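# Press the gauge pin on the magnet-marked post

## Task

Find the post on the checking fixture that has the yellow magnet on it, push that post's gauge pin fully in and keep it there for one second (letting the spring return it afterwards is fine), without touching the remaining three pins and without moving the magnet.

## Robot and tools

Robot: two UR20 arms, left_arm and right_arm, each with a Robotiq 2F-85 two-finger gripper and a wrist camera (cam_left_wrist and cam_right_wrist, both 896x504). Argument lists always put left_arm first.

Frames. The scene frame has +z up, +x out over the table, left_arm on the +y side, and its origin at table height halfway between the two nominal bases. The calibrated bases sit at left_arm (+0.060, +0.928, 0) m and right_arm (-0.064, -0.817, 0) m, each turned only slightly about z. Every reported hand pose, velocity and target is in that arm's own base frame. Offsets you send are along the current Hand target's own axes. On the gripper, the fingers point along +z and open and close along y; end_effector_position is the point between the pads when shut. Closed fingertips reach about 19 mm past it, open ones about 6 mm. A camera block juts about 10 cm toward the gripper's +x.

execute_actions(actions, cameras). actions is a list of actions; each action is a table of up to 15 rows, one row per 1/30 s control step; if shorter, its last row is held to fill 15 steps. Each row has 18 numbers, all in [-1, 1], always both arms: left dx, dy, dz, rx, ry, rz, gripper position, force_limit, speed, then the same nine for the right arm. The six pose numbers are an offset, not a pose: measured from the Hand target at the start of that action, with 1.0 = 0.6 m or 180 degrees; rx, ry, rz form one rotation vector. All rows of an action count from the same start, and repeating an offset in a new action moves further. Six zeros re-command the current Hand target. An empty list just returns state and images. cameras picks images: omitted/null/["all"] gives all, [] none.

Gripper numbers: position +1 is fully open (85 mm), about -0.8 puts the pads together, -1 closes until blocked. speed: -1 about 20 mm/s, 0 about 85, +1 about 150. force_limit and speed together set grip strength. Both start at +1. A 0 is a real command, so to leave a gripper unchanged resend its previous three numbers. For pressing a pin, a closed gripper (-1) gives a compact fingertip.

move(target, speed, blend, stop_force, zero, blocking, cameras). target is one 18-number row or a list of up to 15 rows, laid out as above; every row is an offset from the same starting Hand targets, not from the previous row. speed is path top speed in m/s, 0.002 to 0.5 (default 0.25), one value or one per target; rotation is capped at twice that in rad/s. blend (m) rounds corners in a list. stop_force (N, 6 to 120, shared by both arms) ends an arm's path when its wrist sensor feels that much push against the motion; it is unreliable for light, loose or turning contacts and cannot be combined with blocking=false. zero (default true) re-zeroes moving arms first. Leave stop_force out when backing off something you press on. Paths are straight, do not avoid obstacles, last 0.5 to 10 s, and the gripper lags and can overshoot at speed. Keep paths away from an arm's own base. Give all rows in a list the same finger numbers. The result adds a move: line: done, off_target, moving, held or fault, plus limits=paced (pose clipped) or limits=held (a check withheld steps).

wait(seconds 0 to 10) lets the scene run holding commands. stop brakes a running move. zoom_image(camera, region [x0, y0, x1, y1] in pixels, at most 504x504) enlarges part of the latest image from a wrist camera. zero_wrist_force(arm) tares that arm's force sensor. read_manual gives licence texts only. finished_scene(scene) ends the scene for good; call it only once the pin has been held in.

Control behaviour. Each step the commanded pose is clipped to within 150 mm and 16 degrees of the measured gripper pose, and motion trails commands by roughly 0.2 s. The gripper often stops short of Hand target; a further action, even zeros, requests it again, or send the remaining gap as an offset. To end a press, command the target back past the gripper.

Reading results: end_effector_position (m), quaternion and velocities per arm; Hand target (your last clipped command, basis of the next offsets); Tool commands; Joint positions, torques and velocities ("within noise" means still); Wrist force and torque in the gripper's axes, plus the peak since the last report; object_status 0 moving, 1 blocked while opening, 2 blocked while closing, 3 at the requested opening; position_measured in counts (3 open, 230 pads touching). Step readings list intermediate positions for execute_actions only.

Hazards. Arms are stiff: aiming even slightly beyond a firm contact can trigger a fault. A joint reaching its torque limit, or about 150 N (plus or minus 25) outside force, freezes that arm for 10 s. Motors warn with MOTOR HOT at 70 C and brake at 85 C; avoid long pushes against unreachable targets. Approach the pin slowly and straight along its axis, aim only a few millimetres beyond full travel, then retreat. Do not bump the magnet, the other pins, or the other arm, and never let anything fall off the table.

Each tool is called as name([rows], argument=value, ...), one row to a line, values as JSON.

## Session

execute_actions(actions=[])

Scene clock: 0.00 s.
left_arm: end_effector_position=(+0.6452, +0.5338, +0.3687) position_measured=3 object_status=3 end_effector_quat_wxyz=(+0.054, +0.895, -0.431, +0.101) | right_arm: end_effector_position=(+1.0094, -0.4085, +0.1239) position_measured=3 object_status=3 end_effector_quat_wxyz=(+0.497, -0.362, -0.574, -0.541)
Joint positions: left_arm=[0.541 -1.507 2.094 -2.179 -1.799 -1.706] | right_arm=[2.693 -2.576 -1.22 -2.623 2.507 -0.374]
Joint velocities: within noise
Joint torques (N m): no reading
Motor temperatures (°C): left_arm=[24 36 26 39 35 34] | right_arm=[29 36 36 38 34 39]
Wrist force (N): no reading
Wrist torque (N m): no reading
Wrist force, peak (N): no reading
Hand target: left_arm +0.6452, +0.5338, +0.3687; +0.054, +0.895, -0.431, +0.101 | right_arm +1.0094, -0.4085, +0.1239; +0.497, -0.362, -0.574, -0.541
Tool commands: left_gripper/position=+1.0 left_gripper/force_limit=+1.0 left_gripper/speed=+1.0 right_gripper/position=+1.0 right_gripper/force_limit=+1.0 right_gripper/speed=+1.0

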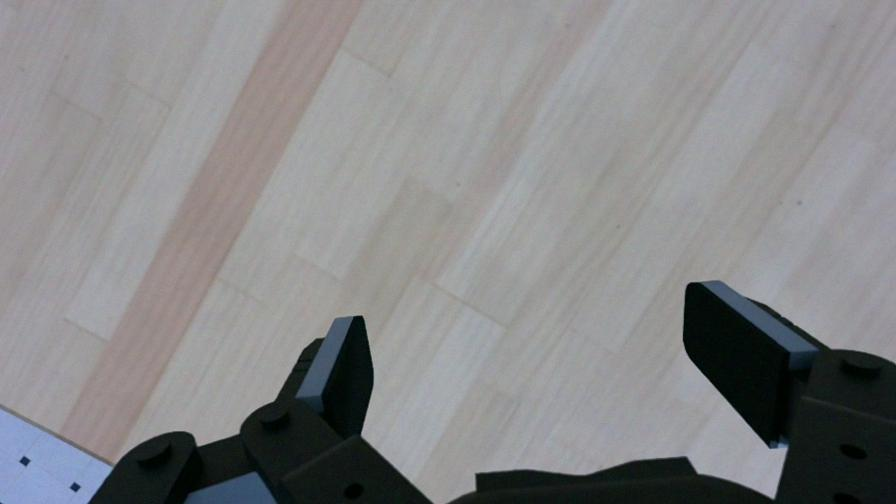

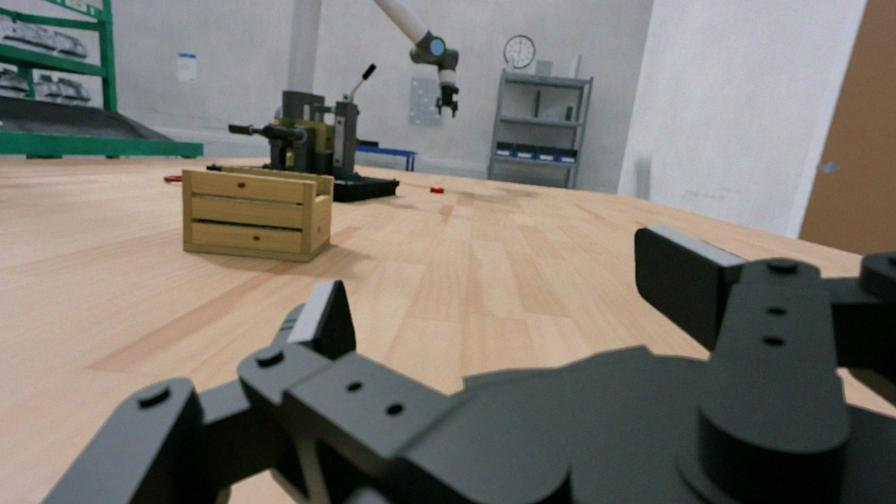

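zoom_image(camera="cam_right_wrist", region=[160, 50, 480, 230])

move(target=[-0.197,-0.555,-0.478,0,0,0,1,1,1,0,0,0,0,0,0,1,1,1], cameras=["cam_left_wrist"])

Scaled by 1.575 from the camera's 896x504 image, which has a finer 1280x720 frame.

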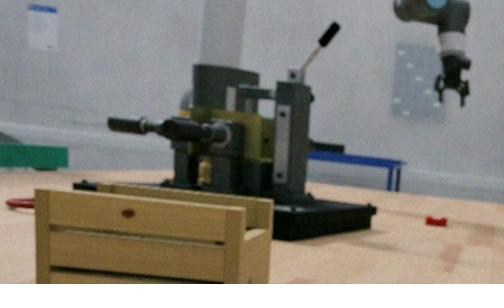

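Scene clock: 3.13 s.
left_arm: end_effector_position=(+0.7951, +0.8836, +0.6180) position_measured=3 object_status=3 end_effector_quat_wxyz=(+0.054, +0.895, -0.431, +0.101) | right_arm: end_effector_position=(+1.0094, -0.4085, +0.1239) position_measured=3 object_status=3 end_effector_quat_wxyz=(+0.497, -0.362, -0.574, -0.541)
Joint positions: left_arm=[0.733 -1.206 1.332 -1.674 -1.798 -1.509] | right_arm=[2.693 -2.576 -1.22 -2.623 2.507 -0.374]
Joint velocities: within noise
Joint torques (N m): left_arm=[21.1 -147.92 -135.75 -6.18 -3.53 2.64] | right_arm=[-2.44 242.7 73.38 -2.33 0.56 -0.1]
Motor temperatures (°C): left_arm=[24 36 26 39 35 34] | right_arm=[29 36 36 38 34 39]
Wrist force (N): left_arm=[0.1 -0.6 0.2] | right_arm=[0.0 0.2 0.1]
Wrist torque (N m): left_arm=[-0.03 -0.07 0.02] | right_arm=[0.03 -0.01 0.00]
Wrist force, peak (N): left_arm=[-0.6 -2.6 -2.1] | right_arm=[-0.3 0.4 0.3]
Hand target: left_arm +0.7952, +0.8837, +0.6181; +0.054, +0.895, -0.431, +0.101 | right_arm +1.0094, -0.4085, +0.1239; +0.497, -0.362, -0.574, -0.541
Off the commanded pose: left_arm 0.000 m, 0 deg | right_arm 0.000 m, 0 deg.
move: done
camera_calibration:
cam_left_wrist: T_world_to_cam=[[-0.854396, -0.519373, -0.0160902, 1.16508], [-0.518446, 0.849972, 0.0935978, -0.373478], [-0.0349359, 0.0883115, -0.99548, 0.691013], [0, 0, 0, 1]] pos_world=[0.825952, 0.861532, 0.741593]
Images, in order (width x height): cam_left_wrist 896x504.

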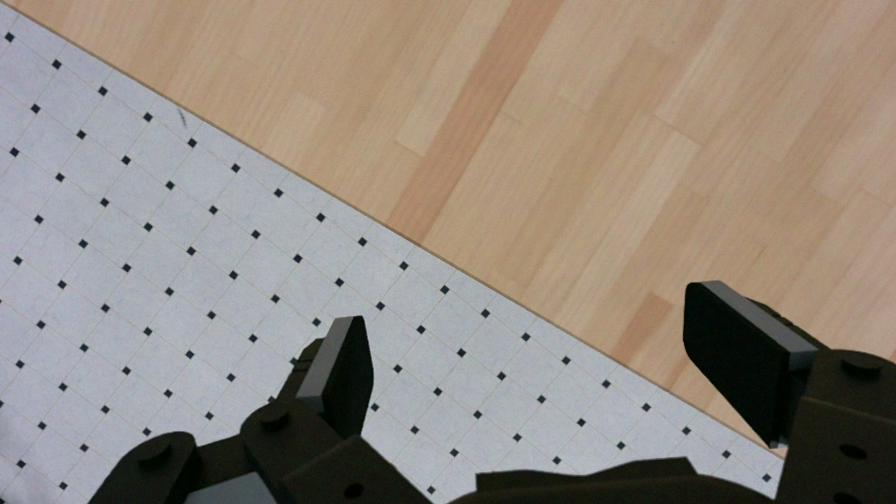

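move(target=[0.95,0.78,0.23,0,0,0,1,1,1,0,0,0,0,0,0,1,1,1], cameras=["cam_left_wrist"], speed=0.4)

move(target=[0.7,0.57,0.17,0,0,0,1,1,1,0,0,0,0,0,0,1,1,1], cameras=["cam_left_wrist"], speed=0.4)

Scene clock: 6.03 s.
left_arm: end_effector_position=(+0.7946, +0.1336, +0.6173) position_measured=3 object_status=3 end_effector_quat_wxyz=(+0.054, +0.895, -0.431, +0.101) | right_arm: end_effector_position=(+1.0094, -0.4085, +0.1239) position_measured=3 object_status=3 end_effector_quat_wxyz=(+0.497, -0.362, -0.574, -0.541)
Joint positions: left_arm=[-0.008 -1.71 1.94 -1.94 -1.754 -2.265] | right_arm=[2.693 -2.576 -1.22 -2.623 2.507 -0.374]
Joint velocities: within noise
Joint torques (N m): left_arm=[-21.44 -94.1 -80.48 -13.16 4.15 -5.3] | right_arm=[-7.05 251.09 74.96 -2.1 1.4 0.97]
Motor temperatures (°C): left_arm=[24 36 26 39 35 34] | right_arm=[29 36 36 38 34 39]
Wrist force (N): left_arm=[0.1 -0.6 0.5] | right_arm=[0.0 0.2 -0.1]
Wrist torque (N m): left_arm=[-0.13 -0.08 -0.03] | right_arm=[0.02 0.00 0.00]
Wrist force, peak (N): left_arm=[3.6 2.4 1.3] | right_arm=[0.1 0.5 0.5]
Hand target: left_arm +0.7946, +0.1334, +0.6173; +0.054, +0.895, -0.431, +0.101 | right_arm +1.0094, -0.4085, +0.1239; +0.497, -0.362, -0.574, -0.541
Off the commanded pose: left_arm 0.000 m, 0 deg | right_arm 0.000 m, 0 deg.
move: done
camera_calibration:
cam_left_wrist: T_world_to_cam=[[-0.854391, -0.519382, -0.0160796, 0.775059], [-0.518458, 0.849976, 0.0934963, 0.263947], [-0.034893, 0.088219, -0.99549, 0.756515], [0, 0, 0, 1]] pos_world=[0.825445, 0.111464, 0.740888]
Images, in order (width x height): cam_left_wrist 896x504.

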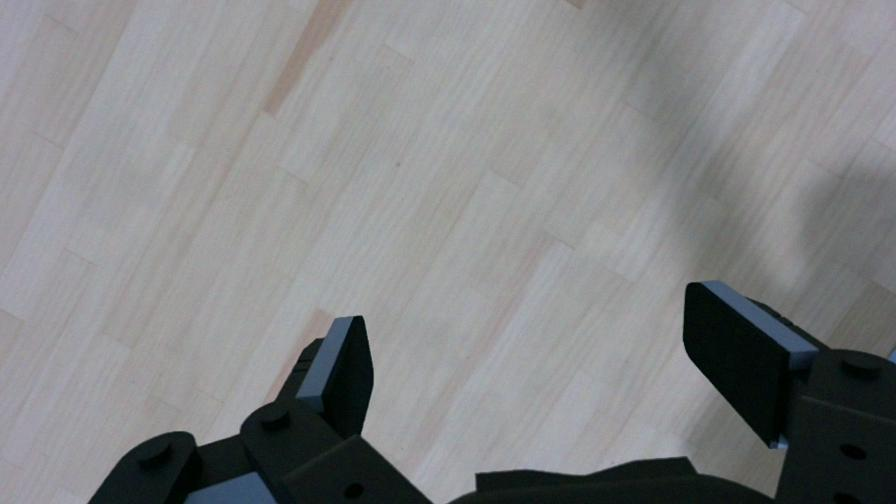

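Scene clock: 8.07 s.
left_arm: end_effector_position=(+0.7965, -0.4175, +0.6164) position_measured=3 object_status=3 end_effector_quat_wxyz=(+0.054, +0.895, -0.431, +0.101) | right_arm: end_effector_position=(+1.0094, -0.4085, +0.1239) position_measured=3 object_status=3 end_effector_quat_wxyz=(+0.497, -0.362, -0.574, -0.541)
Joint positions: left_arm=[-0.687 -1.632 1.892 -2.053 -1.627 -2.938] | right_arm=[2.693 -2.576 -1.22 -2.623 2.507 -0.374]
Joint velocities: within noise
Joint torques (N m): left_arm=[-23.3 -52.08 -125.43 -13.73 5.23 -6.16] | right_arm=[-4.74 252.46 73.44 -0.94 2.13 1.71]
Motor temperatures (°C): left_arm=[24 36 26 39 35 34] | right_arm=[29 36 36 38 34 39]
Wrist force (N): left_arm=[0.0 -0.3 0.5] | right_arm=[0.1 0.2 0.3]
Wrist torque (N m): left_arm=[-0.06 -0.03 0.05] | right_arm=[0.03 -0.02 0.00]
Wrist force, peak (N): left_arm=[-3.3 -3.0 -0.6] | right_arm=[0.2 0.4 0.5]
Hand target: left_arm +0.7965, -0.4178, +0.6164; +0.054, +0.895, -0.431, +0.101 | right_arm +1.0094, -0.4085, +0.1239; +0.497, -0.362, -0.574, -0.541
Off the commanded pose: left_arm 0.000 m, 0 deg | right_arm 0.000 m, 0 deg.
move: done
camera_calibration:
cam_left_wrist: T_world_to_cam=[[-0.854385, -0.519392, -0.0161003, 0.490395], [-0.51847, 0.849971, 0.0934733, 0.733424], [-0.0348645, 0.0882096, -0.995492, 0.804304], [0, 0, 0, 1]] pos_world=[0.827286, -0.439629, 0.740018]
Images, in order (width x height): cam_left_wrist 896x504.

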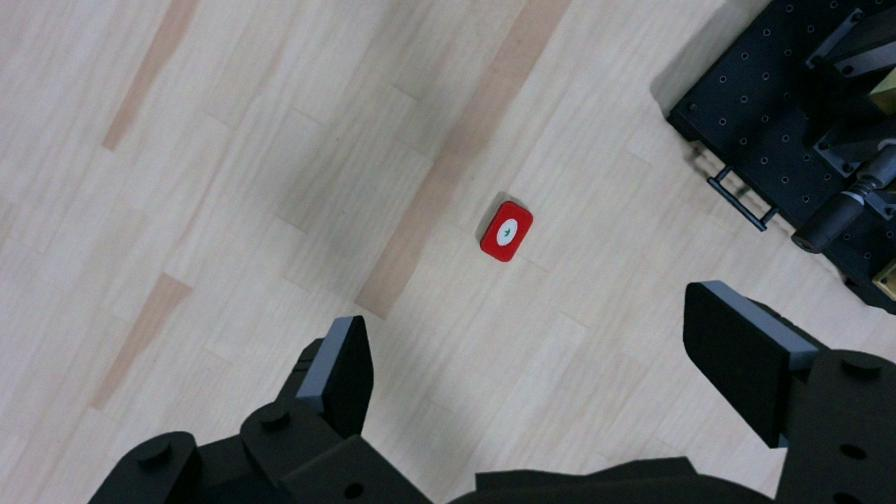

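move(target=[-0.057,0.898,-0.09,0,0,0,1,1,1,0,0,0,0,0,0,1,1,1], cameras=["cam_left_wrist"])

Scene clock: 11.03 s.
left_arm: end_effector_position=(+0.3472, -0.7175, +0.6663) position_measured=3 object_status=3 end_effector_quat_wxyz=(+0.054, +0.895, -0.431, +0.101) | right_arm: end_effector_position=(+1.0094, -0.4085, +0.1239) position_measured=3 object_status=3 end_effector_quat_wxyz=(+0.497, -0.362, -0.574, -0.541)
Joint positions: left_arm=[-1.421 -1.783 1.944 -1.935 -1.465 -3.655] | right_arm=[2.693 -2.576 -1.22 -2.623 2.507 -0.374]
Joint velocities: within noise
Joint torques (N m): left_arm=[-23.84 -27.38 -134.66 -7.81 6.3 -5.5] | right_arm=[-3.52 255.46 72.34 -0.88 2.53 2.29]
Motor temperatures (°C): left_arm=[24 36 26 39 35 34] | right_arm=[29 36 36 38 34 39]
Wrist force (N): left_arm=[0.1 -0.3 0.2] | right_arm=[0.3 0.4 0.2]
Wrist torque (N m): left_arm=[-0.01 0.01 0.02] | right_arm=[0.07 -0.06 0.00]
Wrist force, peak (N): left_arm=[0.3 -3.4 0.8] | right_arm=[0.3 0.7 0.4]
Hand target: left_arm +0.3471, -0.7176, +0.6663; +0.054, +0.895, -0.431, +0.101 | right_arm +1.0094, -0.4085, +0.1239; +0.497, -0.362, -0.574, -0.541
Off the commanded pose: left_arm 0.000 m, 0 deg | right_arm 0.000 m, 0 deg.
move: done
camera_calibration:
cam_left_wrist: T_world_to_cam=[[-0.854393, -0.519379, -0.0160811, -0.0484631], [-0.518455, 0.849978, 0.093497, 0.750798], [-0.0348918, 0.0882205, -0.99549, 0.864772], [0, 0, 0, 1]] pos_world=[0.378022, -0.739623, 0.789895]
Images, in order (width x height): cam_left_wrist 896x504.

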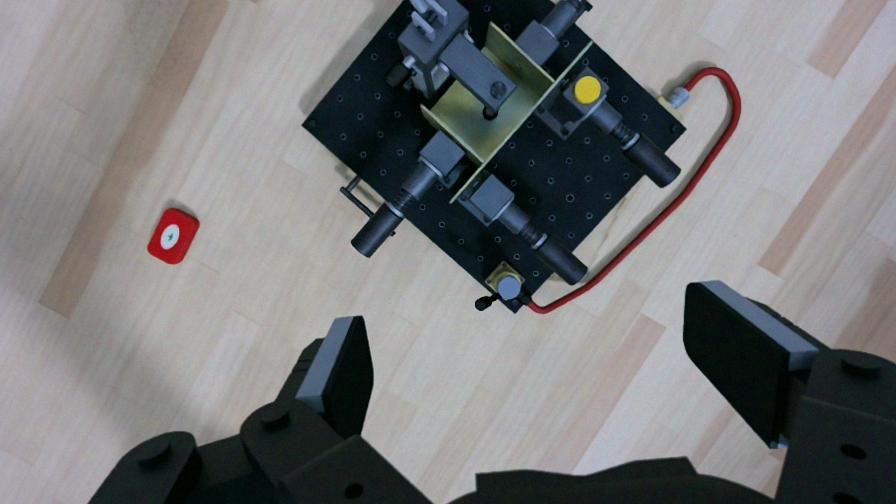

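zoom_image(camera="cam_left_wrist", region=[480, 40, 720, 220])

Scaled by 2.100 from the camera's 896x504 image, which has a finer 1280x720 frame.

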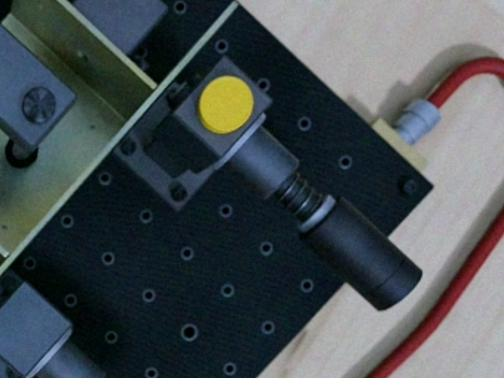

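move(target=[-0.169,0.53,0.541,-0.030,-0.0694,0.288,-1,1,1,0,0,0,0,0,0,1,1,1], cameras=["cam_left_wrist"])

Scene clock: 15.17 s.
left_arm: end_effector_position=(+0.0803, -0.8980, +0.3303) position_measured=235 object_status=3 end_effector_quat_wxyz=(+0.001, -0.620, +0.785, +0.000) | right_arm: end_effector_position=(+1.0094, -0.4085, +0.1239) position_measured=3 object_status=3 end_effector_quat_wxyz=(+0.497, -0.362, -0.574, -0.541)
Joint positions: left_arm=[-1.707 -1.424 2.042 -2.187 -1.57 -3.043] | right_arm=[2.693 -2.576 -1.22 -2.623 2.507 -0.374]
Joint velocities: within noise
Joint torques (N m): left_arm=[-19.1 -86.65 -115.19 -13.41 -4.43 2.41] | right_arm=[-3.94 255.17 75.39 -0.34 3.17 2.6]
Motor temperatures (°C): left_arm=[24 36 26 39 35 34] | right_arm=[29 36 36 37 34 39]
Wrist force (N): left_arm=[0.5 -0.4 0.0] | right_arm=[0.0 0.2 0.3]
Wrist torque (N m): left_arm=[-0.15 -0.18 0.07] | right_arm=[0.03 0.00 0.00]
Wrist force, peak (N): left_arm=[0.7 -2.6 -2.3] | right_arm=[0.2 0.7 0.1]
Hand target: left_arm +0.0802, -0.8981, +0.3302; +0.001, -0.619, +0.785, +0.000 | right_arm +1.0094, -0.4085, +0.1239; +0.497, -0.362, -0.574, -0.541
Off the commanded pose: left_arm 0.000 m, 0 deg | right_arm 0.000 m, 0 deg.
move: done
camera_calibration:
cam_left_wrist: T_world_to_cam=[[-0.934589, 0.35571, 0.00365498, 0.41012], [0.338416, 0.885891, 0.317288, 0.68679], [0.109624, 0.297771, -0.948322, 0.697898], [0, 0, 0, 1]] pos_world=[0.0743661, -0.962119, 0.442423]
Images, in order (width x height): cam_left_wrist 896x504.

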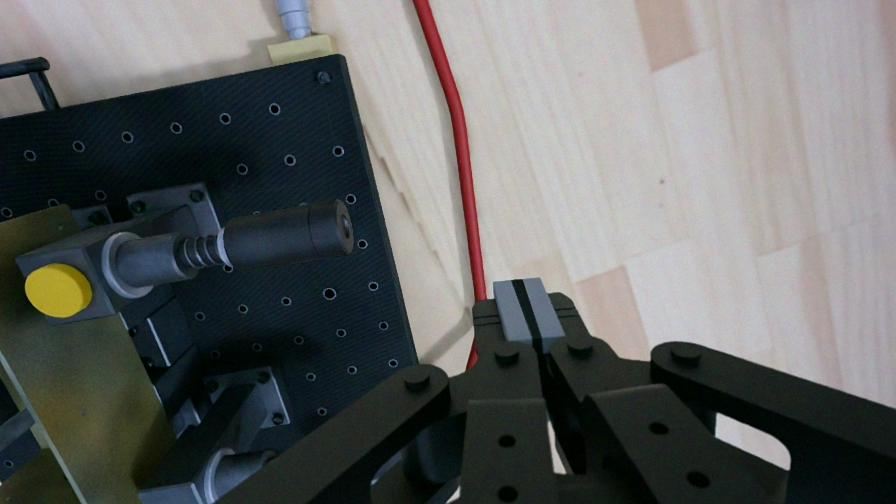

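move(target=[-0.012,-0.048,0.27,0,0,0,-1,1,1,0,0,0,0,0,0,1,1,1], cameras=["cam_left_wrist"], stop_force=15)

Scene clock: 18.13 s.
left_arm: end_effector_position=(+0.1100, -0.8976, +0.1682) position_measured=235 object_status=3 end_effector_quat_wxyz=(+0.001, -0.619, +0.785, +0.000) | right_arm: end_effector_position=(+1.0094, -0.4085, +0.1239) position_measured=3 object_status=3 end_effector_quat_wxyz=(+0.497, -0.362, -0.574, -0.541)
Joint positions: left_arm=[-1.673 -1.275 2.142 -2.437 -1.57 -3.009] | right_arm=[2.693 -2.576 -1.22 -2.623 2.507 -0.374]
Joint velocities: within noise
Joint torques (N m): left_arm=[19.25 -105.42 -54.97 -12.68 0.27 2.38] | right_arm=[-5.38 255.35 72.13 -0.89 3.53 4.46]
Motor temperatures (°C): left_arm=[24 36 26 39 35 34] | right_arm=[29 36 36 37 34 39]
Wrist force (N): left_arm=[0.0 -0.2 0.2] | right_arm=[0.3 0.5 0.3]
Wrist torque (N m): left_arm=[-0.15 -0.08 0.06] | right_arm=[0.09 -0.06 -0.01]
Wrist force, peak (N): left_arm=[0.6 0.4 -3.6] | right_arm=[0.4 0.5 0.3]
Hand target: left_arm +0.1100, -0.8976, +0.1682; +0.001, -0.619, +0.785, +0.000 | right_arm +1.0094, -0.4085, +0.1239; +0.497, -0.362, -0.574, -0.541
Off the commanded pose: left_arm 0.000 m, 0 deg | right_arm 0.000 m, 0 deg.
move: done
camera_calibration:
cam_left_wrist: T_world_to_cam=[[-0.934491, 0.355967, 0.00368009, 0.438541], [0.338656, 0.885764, 0.317387, 0.727649], [0.10972, 0.297842, -0.948289, 0.540825], [0, 0, 0, 1]] pos_world=[0.104051, -0.961712, 0.280298]
Images, in order (width x height): cam_left_wrist 896x504.

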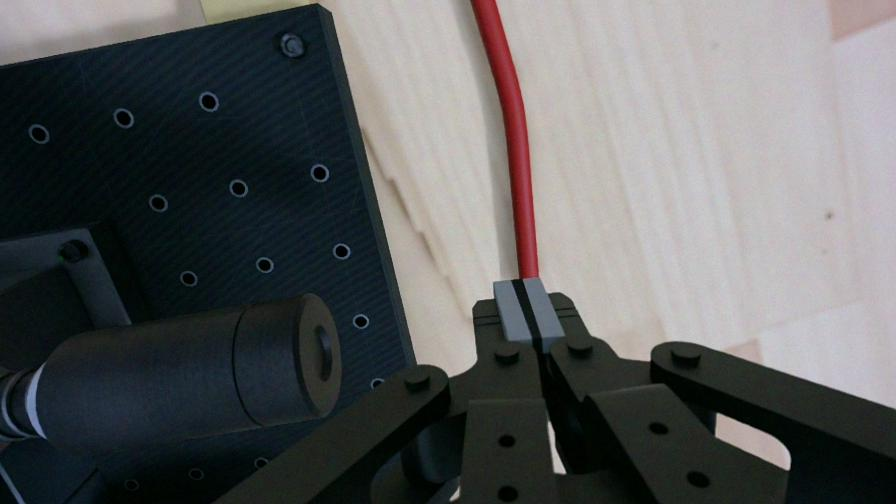

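move([
  [0,-0.055,0.008,0,0,0,-1,1,1,0,0,0,0,0,0,1,1,1],
  [0,-0.16,0.008,0,0,0,-1,1,1,0,0,0,0,0,0,1,1,1],
], speed=[0.1,0.015], stop_force=50, cameras=["cam_left_wrist"])

Scene clock: 22.20 s.
left_arm: end_effector_position=(+0.1709, -0.9122, +0.1634) position_measured=235 object_status=3 end_effector_quat_wxyz=(+0.001, -0.619, +0.785, +0.000) | right_arm: end_effector_position=(+1.0094, -0.4085, +0.1239) position_measured=3 object_status=3 end_effector_quat_wxyz=(+0.497, -0.362, -0.574, -0.541)
Joint positions: left_arm=[-1.604 -1.248 2.111 -2.432 -1.57 -2.94] | right_arm=[2.693 -2.576 -1.22 -2.623 2.507 -0.374]
Joint velocities: within noise
Joint torques (N m): left_arm=[17.77 -169.12 -60.11 -13.34 18.04 -3.95] | right_arm=[-7.12 255.72 73.12 -0.92 3.74 3.61]
Motor temperatures (°C): left_arm=[24 36 26 39 35 34] | right_arm=[29 36 36 37 34 39]
Wrist force (N): left_arm=[3.2 43.9 1.2] | right_arm=[0.1 0.0 0.1]
Wrist torque (N m): left_arm=[0.22 -0.10 -0.13] | right_arm=[-0.01 -0.03 0.00]
Wrist force, peak (N): left_arm=[-10.2 83.4 -16.7] | right_arm=[0.2 0.5 0.8]
Hand target: left_arm +0.1709, -0.9122, +0.1634; +0.001, -0.619, +0.785, +0.000 (not the last commanded pose) | right_arm +1.0094, -0.4085, +0.1239; +0.497, -0.362, -0.574, -0.541
Off the commanded pose: left_arm 0.033 m, 0 deg | right_arm 0.000 m, 0 deg.
move: contact (left_arm); path passed 1 of 2 targets
camera_calibration:
cam_left_wrist: T_world_to_cam=[[-0.934482, 0.355991, 0.00375865, 0.500657], [0.338701, 0.885743, 0.317398, 0.721423], [0.109662, 0.297876, -0.948285, 0.533985], [0, 0, 0, 1]] pos_world=[0.164951, -0.976286, 0.275509]
Images, in order (width x height): cam_left_wrist 896x504.

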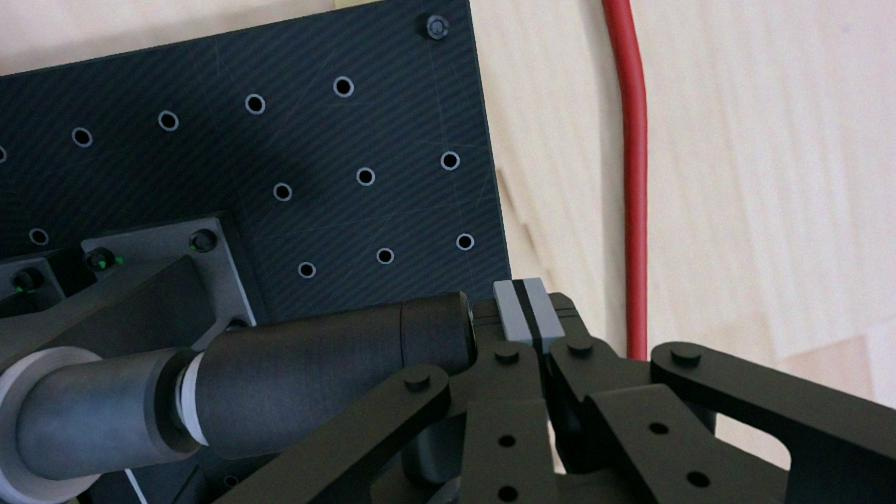

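wait(seconds=1.3, cameras=["cam_left_wrist"])

move(target=[0,0.1,0,0,0,0,-1,1,1,0,0,0,0,0,0,1,1,1], cameras=["cam_left_wrist"], speed=0.1)

finished_scene(scene=1)

Scene clock: 23.93 s.
left_arm: end_effector_position=(+0.1709, -0.9122, +0.1634) position_measured=235 object_status=3 end_effector_quat_wxyz=(+0.001, -0.619, +0.785, +0.000) | right_arm: end_effector_position=(+1.0094, -0.4085, +0.1239) position_measured=3 object_status=3 end_effector_quat_wxyz=(+0.497, -0.362, -0.574, -0.541)
Joint positions: left_arm=[-1.604 -1.248 2.111 -2.432 -1.57 -2.94] | right_arm=[2.693 -2.576 -1.22 -2.623 2.507 -0.374]
Joint velocities: within noise
Joint torques (N m): left_arm=[16.61 -165.02 -65.24 -8.32 11.27 -4.01] | right_arm=[-0.53 256.49 73.98 -0.12 3.6 4.03]
Motor temperatures (°C): left_arm=[24 36 26 39 35 34] | right_arm=[29 36 36 37 34 39]
Wrist force (N): left_arm=[6.6 42.8 1.9] | right_arm=[-0.1 0.4 0.3]
Wrist torque (N m): left_arm=[0.25 -0.16 -0.08] | right_arm=[0.06 0.01 0.00]
Wrist force, peak (N): left_arm=[4.0 43.9 1.5] | right_arm=[0.1 0.4 0.8]
Hand target: left_arm +0.1709, -0.9122, +0.1634; +0.001, -0.619, +0.785, +0.000 (not the last commanded pose) | right_arm +1.0094, -0.4085, +0.1239; +0.497, -0.362, -0.574, -0.541
Tool commands: left_gripper/position=-1.0 left_gripper/force_limit=+1.0 left_gripper/speed=+1.0 right_gripper/position=+1.0 right_gripper/force_limit=+1.0 right_gripper/speed=+1.0
Off the commanded pose: left_arm 0.033 m, 0 deg | right_arm 0.000 m, 0 deg.
wait: 1.30 s; at rest from the start
camera_calibration:
cam_left_wrist: T_world_to_cam=[[-0.93448, 0.355994, 0.00378293, 0.500642], [0.338708, 0.885731, 0.317422, 0.721394], [0.10965, 0.297906, -0.948277, 0.53401], [0, 0, 0, 1]] pos_world=[0.164944, -0.976272, 0.275509]
Images, in order (width x height): cam_left_wrist 896x504.

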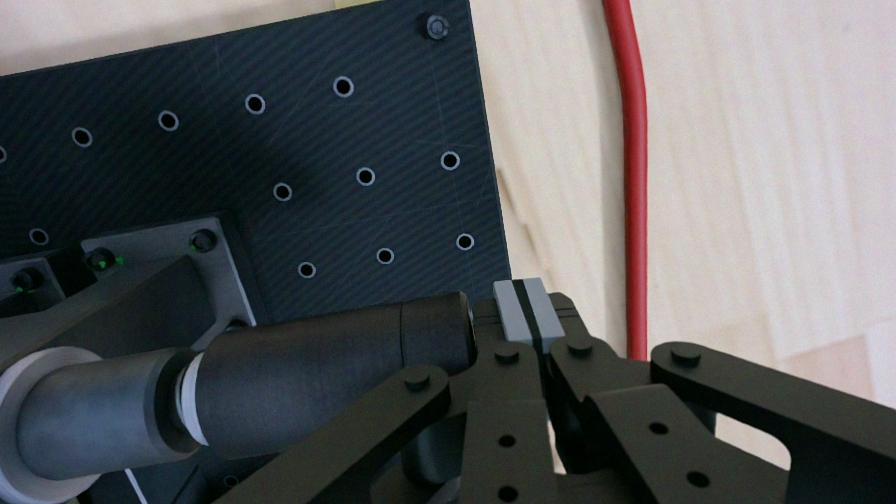

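Scene clock: 25.00 s.
left_arm: end_effector_position=(+0.1127, -0.8982, +0.1634) position_measured=235 object_status=3 end_effector_quat_wxyz=(+0.001, -0.619, +0.785, +0.000) | right_arm: end_effector_position=(+1.0094, -0.4085, +0.1239) position_measured=3 object_status=3 end_effector_quat_wxyz=(+0.497, -0.362, -0.574, -0.541)
Joint positions: left_arm=[-1.67 -1.269 2.143 -2.444 -1.57 -3.006] | right_arm=[2.693 -2.576 -1.22 -2.623 2.507 -0.374]
Joint velocities: within noise
Joint torques (N m): left_arm=[-18.49 -160.79 -52.33 -13.3 -1.16 -4.11] | right_arm=[-5.23 256.13 75.39 -0.81 3.74 3.58]
Motor temperatures (°C): left_arm=[24 36 26 39 35 34] | right_arm=[29 36 36 37 34 39]
Wrist force (N): left_arm=[-2.1 4.2 0.3] | right_arm=[-0.2 0.3 0.3]
Wrist torque (N m): left_arm=[0.64 0.31 0.06] | right_arm=[0.06 0.04 0.00]
Wrist force, peak (N): left_arm=[6.2 42.0 2.3] | right_arm=[-0.5 0.5 0.0]
Hand target: left_arm +0.1125, -0.8982, +0.1634; +0.001, -0.619, +0.785, +0.000 | right_arm +1.0094, -0.4085, +0.1239; +0.497, -0.362, -0.574, -0.541
Off the commanded pose: left_arm 0.000 m, 0 deg | right_arm 0.000 m, 0 deg.
move: done
camera_calibration:
cam_left_wrist: T_world_to_cam=[[-0.934481, 0.355991, 0.00384613, 0.441259], [0.338727, 0.885734, 0.317393, 0.728791], [0.109583, 0.297901, -0.948286, 0.53624], [0, 0, 0, 1]] pos_world=[0.106724, -0.962346, 0.275499]
Images, in order (width x height): cam_left_wrist 896x504.

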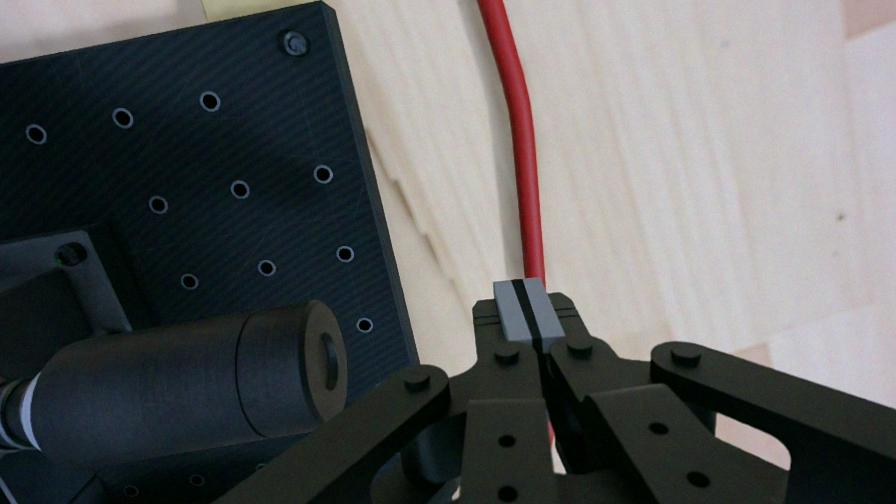

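The scene is finished: the task was done.


## Next scene

The same job, from a new start.

execute_actions(actions=[])

Scene clock: 0.00 s.
left_arm: end_effector_position=(+1.6020, +0.5513, +0.3701) position_measured=3 object_status=3 end_effector_quat_wxyz=(-0.049, +0.940, +0.190, +0.279) | right_arm: end_effector_position=(+0.4481, +0.4679, +0.3319) position_measured=3 object_status=3 end_effector_quat_wxyz=(-0.272, +0.502, +0.649, +0.503)
Joint positions: left_arm=[0.193 -0.686 0.985 -2.439 -1.472 -3.319] | right_arm=[4.007 -1.969 -2.772 1.193 2.076 2.519]
Joint velocities: within noise
Joint torques (N m): no reading
Motor temperatures (°C): left_arm=[24 35 26 38 34 34] | right_arm=[28 35 36 37 34 38]
Wrist force (N): no reading
Wrist torque (N m): no reading
Wrist force, peak (N): no reading
Hand target: left_arm +1.6020, +0.5513, +0.3701; -0.049, +0.940, +0.190, +0.279 | right_arm +0.4481, +0.4679, +0.3319; -0.272, +0.502, +0.649, +0.503
Tool commands: left_gripper/position=+1.0 left_gripper/force_limit=+1.0 left_gripper/speed=+1.0 right_gripper/position=+1.0 right_gripper/force_limit=+1.0 right_gripper/speed=+1.0
camera_calibration:
cam_left_wrist: T_world_to_cam=[[0.280293, -0.958412, -0.0536799, 0.116052], [-0.933418, -0.259082, -0.248208, 1.75325], [0.223978, 0.119677, -0.967218, 0.0591769], [0, 0, 0, 1]] pos_world=[1.59073, 0.558378, 0.498636]
cam_right_wrist: T_world_to_cam=[[0.956599, -0.136766, 0.25732, -0.433429], [0.120666, -0.61786, -0.776974, 0.502416], [0.265252, 0.774302, -0.574541, -0.162497], [0, 0, 0, 1]] pos_world=[0.397096, 0.376966, 0.408533]

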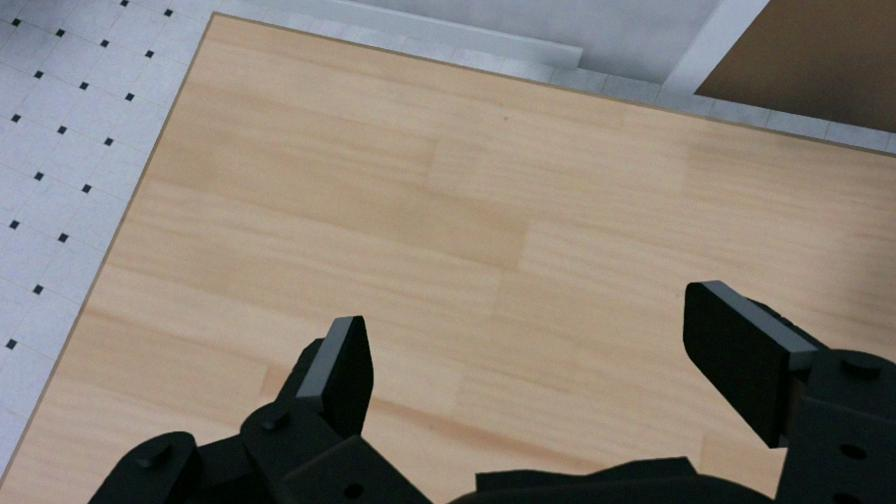

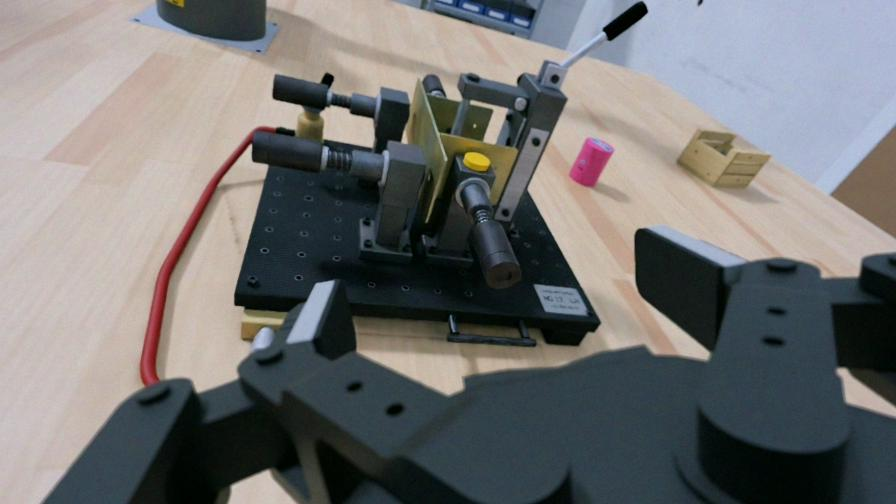

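move(target=[0,0,0,0,0,0,1,1,1,-0.227,0.064,0.349,0,0,0,-1,1,1], cameras=["cam_right_wrist"], speed=0.3)

Scene clock: 2.53 s.
left_arm: end_effector_position=(+1.6020, +0.5513, +0.3701) position_measured=3 object_status=3 end_effector_quat_wxyz=(-0.049, +0.940, +0.190, +0.279) | right_arm: end_effector_position=(+0.5627, +0.6097, +0.1572) position_measured=234 object_status=3 end_effector_quat_wxyz=(-0.272, +0.502, +0.649, +0.503)
Joint positions: left_arm=[0.193 -0.686 0.985 -2.439 -1.472 -3.319] | right_arm=[4.016 -2.354 -2.516 1.322 2.069 2.523]
Joint velocities: within noise
Joint torques (N m): left_arm=[-0.6 -281.19 -108.6 -11.8 1.51 0.25] | right_arm=[20.97 124.11 14.66 2.33 -2.69 5.65]
Motor temperatures (°C): left_arm=[24 35 26 38 34 34] | right_arm=[28 35 36 37 34 38]
Wrist force (N): left_arm=[0.1 0.0 -0.3] | right_arm=[-1.0 -0.4 0.2]
Wrist torque (N m): left_arm=[0.00 -0.02 -0.01] | right_arm=[-0.06 0.20 -0.11]
Wrist force, peak (N): left_arm=[0.4 -0.4 -0.3] | right_arm=[-3.4 -0.4 3.3]
Hand target: left_arm +1.6020, +0.5513, +0.3701; -0.049, +0.940, +0.190, +0.279 | right_arm +0.5628, +0.6098, +0.1570; -0.272, +0.502, +0.649, +0.503
Off the commanded pose: left_arm 0.000 m, 0 deg | right_arm 0.000 m, 0 deg.
move: done
camera_calibration:
cam_right_wrist: T_world_to_cam=[[0.956595, -0.136777, 0.257328, -0.478689], [0.120666, -0.617858, -0.776976, 0.440406], [0.265264, 0.774302, -0.574536, -0.40306], [0, 0, 0, 1]] pos_world=[0.511687, 0.518725, 0.233793]
Images, in order (width x height): cam_right_wrist 896x504.

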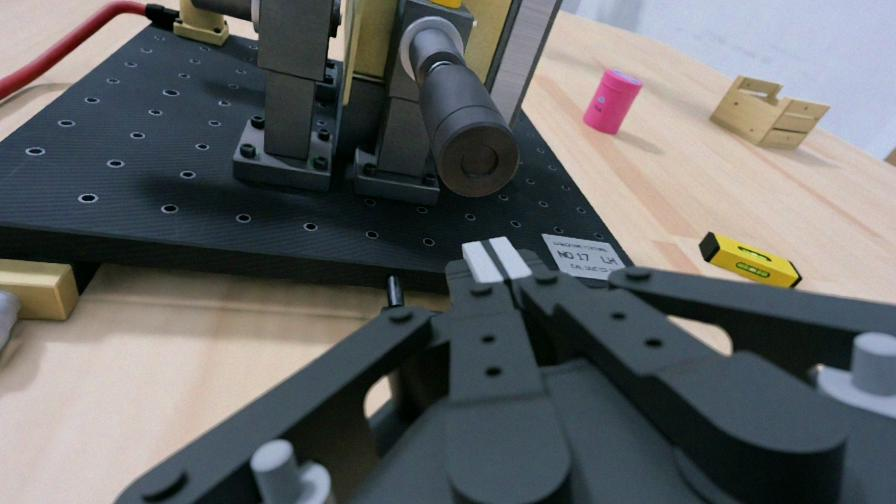

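move([
  [0,0,0,0,0,0,1,1,1,0.0193,0.0097,0.0732,0,0,0,-1,1,1],
  [0,0,0,0,0,0,1,1,1,0.0571,0.0087,0.1659,0,0,0,-1,1,1],
], speed=[0.12,0.015], stop_force=50, cameras=["cam_right_wrist"])

wait(seconds=1.0, cameras=[])

Scene clock: 6.37 s.
left_arm: end_effector_position=(+1.6020, +0.5513, +0.3701) position_measured=3 object_status=3 end_effector_quat_wxyz=(-0.049, +0.940, +0.190, +0.279) | right_arm: end_effector_position=(+0.5708, +0.6808, +0.1539) position_measured=234 object_status=3 end_effector_quat_wxyz=(-0.272, +0.502, +0.649, +0.503)
Joint positions: left_arm=[0.193 -0.686 0.985 -2.439 -1.472 -3.319] | right_arm=[4.08 -2.35 -2.447 1.263 2.009 2.551]
Joint velocities: within noise
Joint torques (N m): left_arm=[6.47 -278.01 -109.23 -10.63 3.02 0.73] | right_arm=[11 140.18 27.55 10.86 6.63 -6.74]
Motor temperatures (°C): left_arm=[24 35 26 38 34 34] | right_arm=[28 35 36 37 34 38]
Wrist force (N): left_arm=[0.2 -0.1 -0.1] | right_arm=[-16.1 -8.0 -57.7]
Wrist torque (N m): left_arm=[-0.01 -0.04 -0.01] | right_arm=[0.34 0.35 -0.19]
Wrist force, peak (N): left_arm=[0.5 -0.2 -0.2] | right_arm=[-29.9 -9.5 -119.6]
Hand target: left_arm +1.6020, +0.5513, +0.3701; -0.049, +0.940, +0.190, +0.279 | right_arm +0.5709, +0.6808, +0.1539; -0.272, +0.502, +0.649, +0.503 (not the last commanded pose)
Off the commanded pose: left_arm 0.000 m, 0 deg | right_arm 0.034 m, 0 deg.
move: contact (right_arm); path passed 1 of 2 targets
camera_calibration:
cam_right_wrist: T_world_to_cam=[[0.956596, -0.136764, 0.257331, -0.475917], [0.120685, -0.617835, -0.776991, 0.48083], [0.265252, 0.774322, -0.574514, -0.462144], [0, 0, 0, 1]] pos_world=[0.519816, 0.589834, 0.23056]
Images, in order (width x height): cam_right_wrist 896x504.

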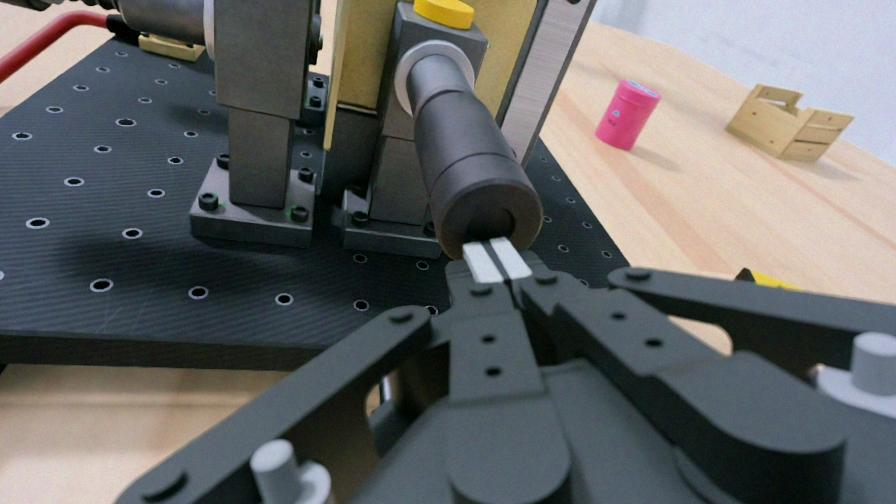

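Scene clock: 7.37 s.
left_arm: end_effector_position=(+1.6020, +0.5513, +0.3701) position_measured=3 object_status=3 end_effector_quat_wxyz=(-0.049, +0.940, +0.190, +0.279) | right_arm: end_effector_position=(+0.5709, +0.6808, +0.1539) position_measured=234 object_status=3 end_effector_quat_wxyz=(-0.272, +0.502, +0.649, +0.503)
Joint positions: left_arm=[0.193 -0.686 0.985 -2.439 -1.472 -3.319] | right_arm=[4.08 -2.35 -2.447 1.263 2.009 2.551]
Joint velocities: within noise
Joint torques (N m): left_arm=[7.12 -283.04 -111.38 -11.24 3.29 0.9] | right_arm=[5.88 134.25 25 10.25 5.73 -7.55]
Motor temperatures (°C): left_arm=[24 35 26 38 34 34] | right_arm=[28 35 36 37 34 38]
Wrist force (N): left_arm=[-0.1 0.1 -0.2] | right_arm=[-14.6 -7.5 -55.1]
Wrist torque (N m): left_arm=[0.01 0.01 -0.01] | right_arm=[0.35 0.31 -0.18]
Wrist force, peak (N): left_arm=[0.1 0.5 -0.3] | right_arm=[-15.7 -8.0 -57.8]
Hand target: left_arm +1.6020, +0.5513, +0.3701; -0.049, +0.940, +0.190, +0.279 | right_arm +0.5709, +0.6808, +0.1539; -0.272, +0.502, +0.649, +0.503 (not the last commanded pose)
Tool commands: left_gripper/position=+1.0 left_gripper/force_limit=+1.0 left_gripper/speed=+1.0 right_gripper/position=-1.0 right_gripper/force_limit=+1.0 right_gripper/speed=+1.0
Off the commanded pose: left_arm 0.000 m, 0 deg | right_arm 0.034 m, 0 deg.
wait: 1.00 s; at rest by 0.17 s
No camera images: "cameras" was empty.

finished_scene(scene=2)

The scene is finished: the task was done.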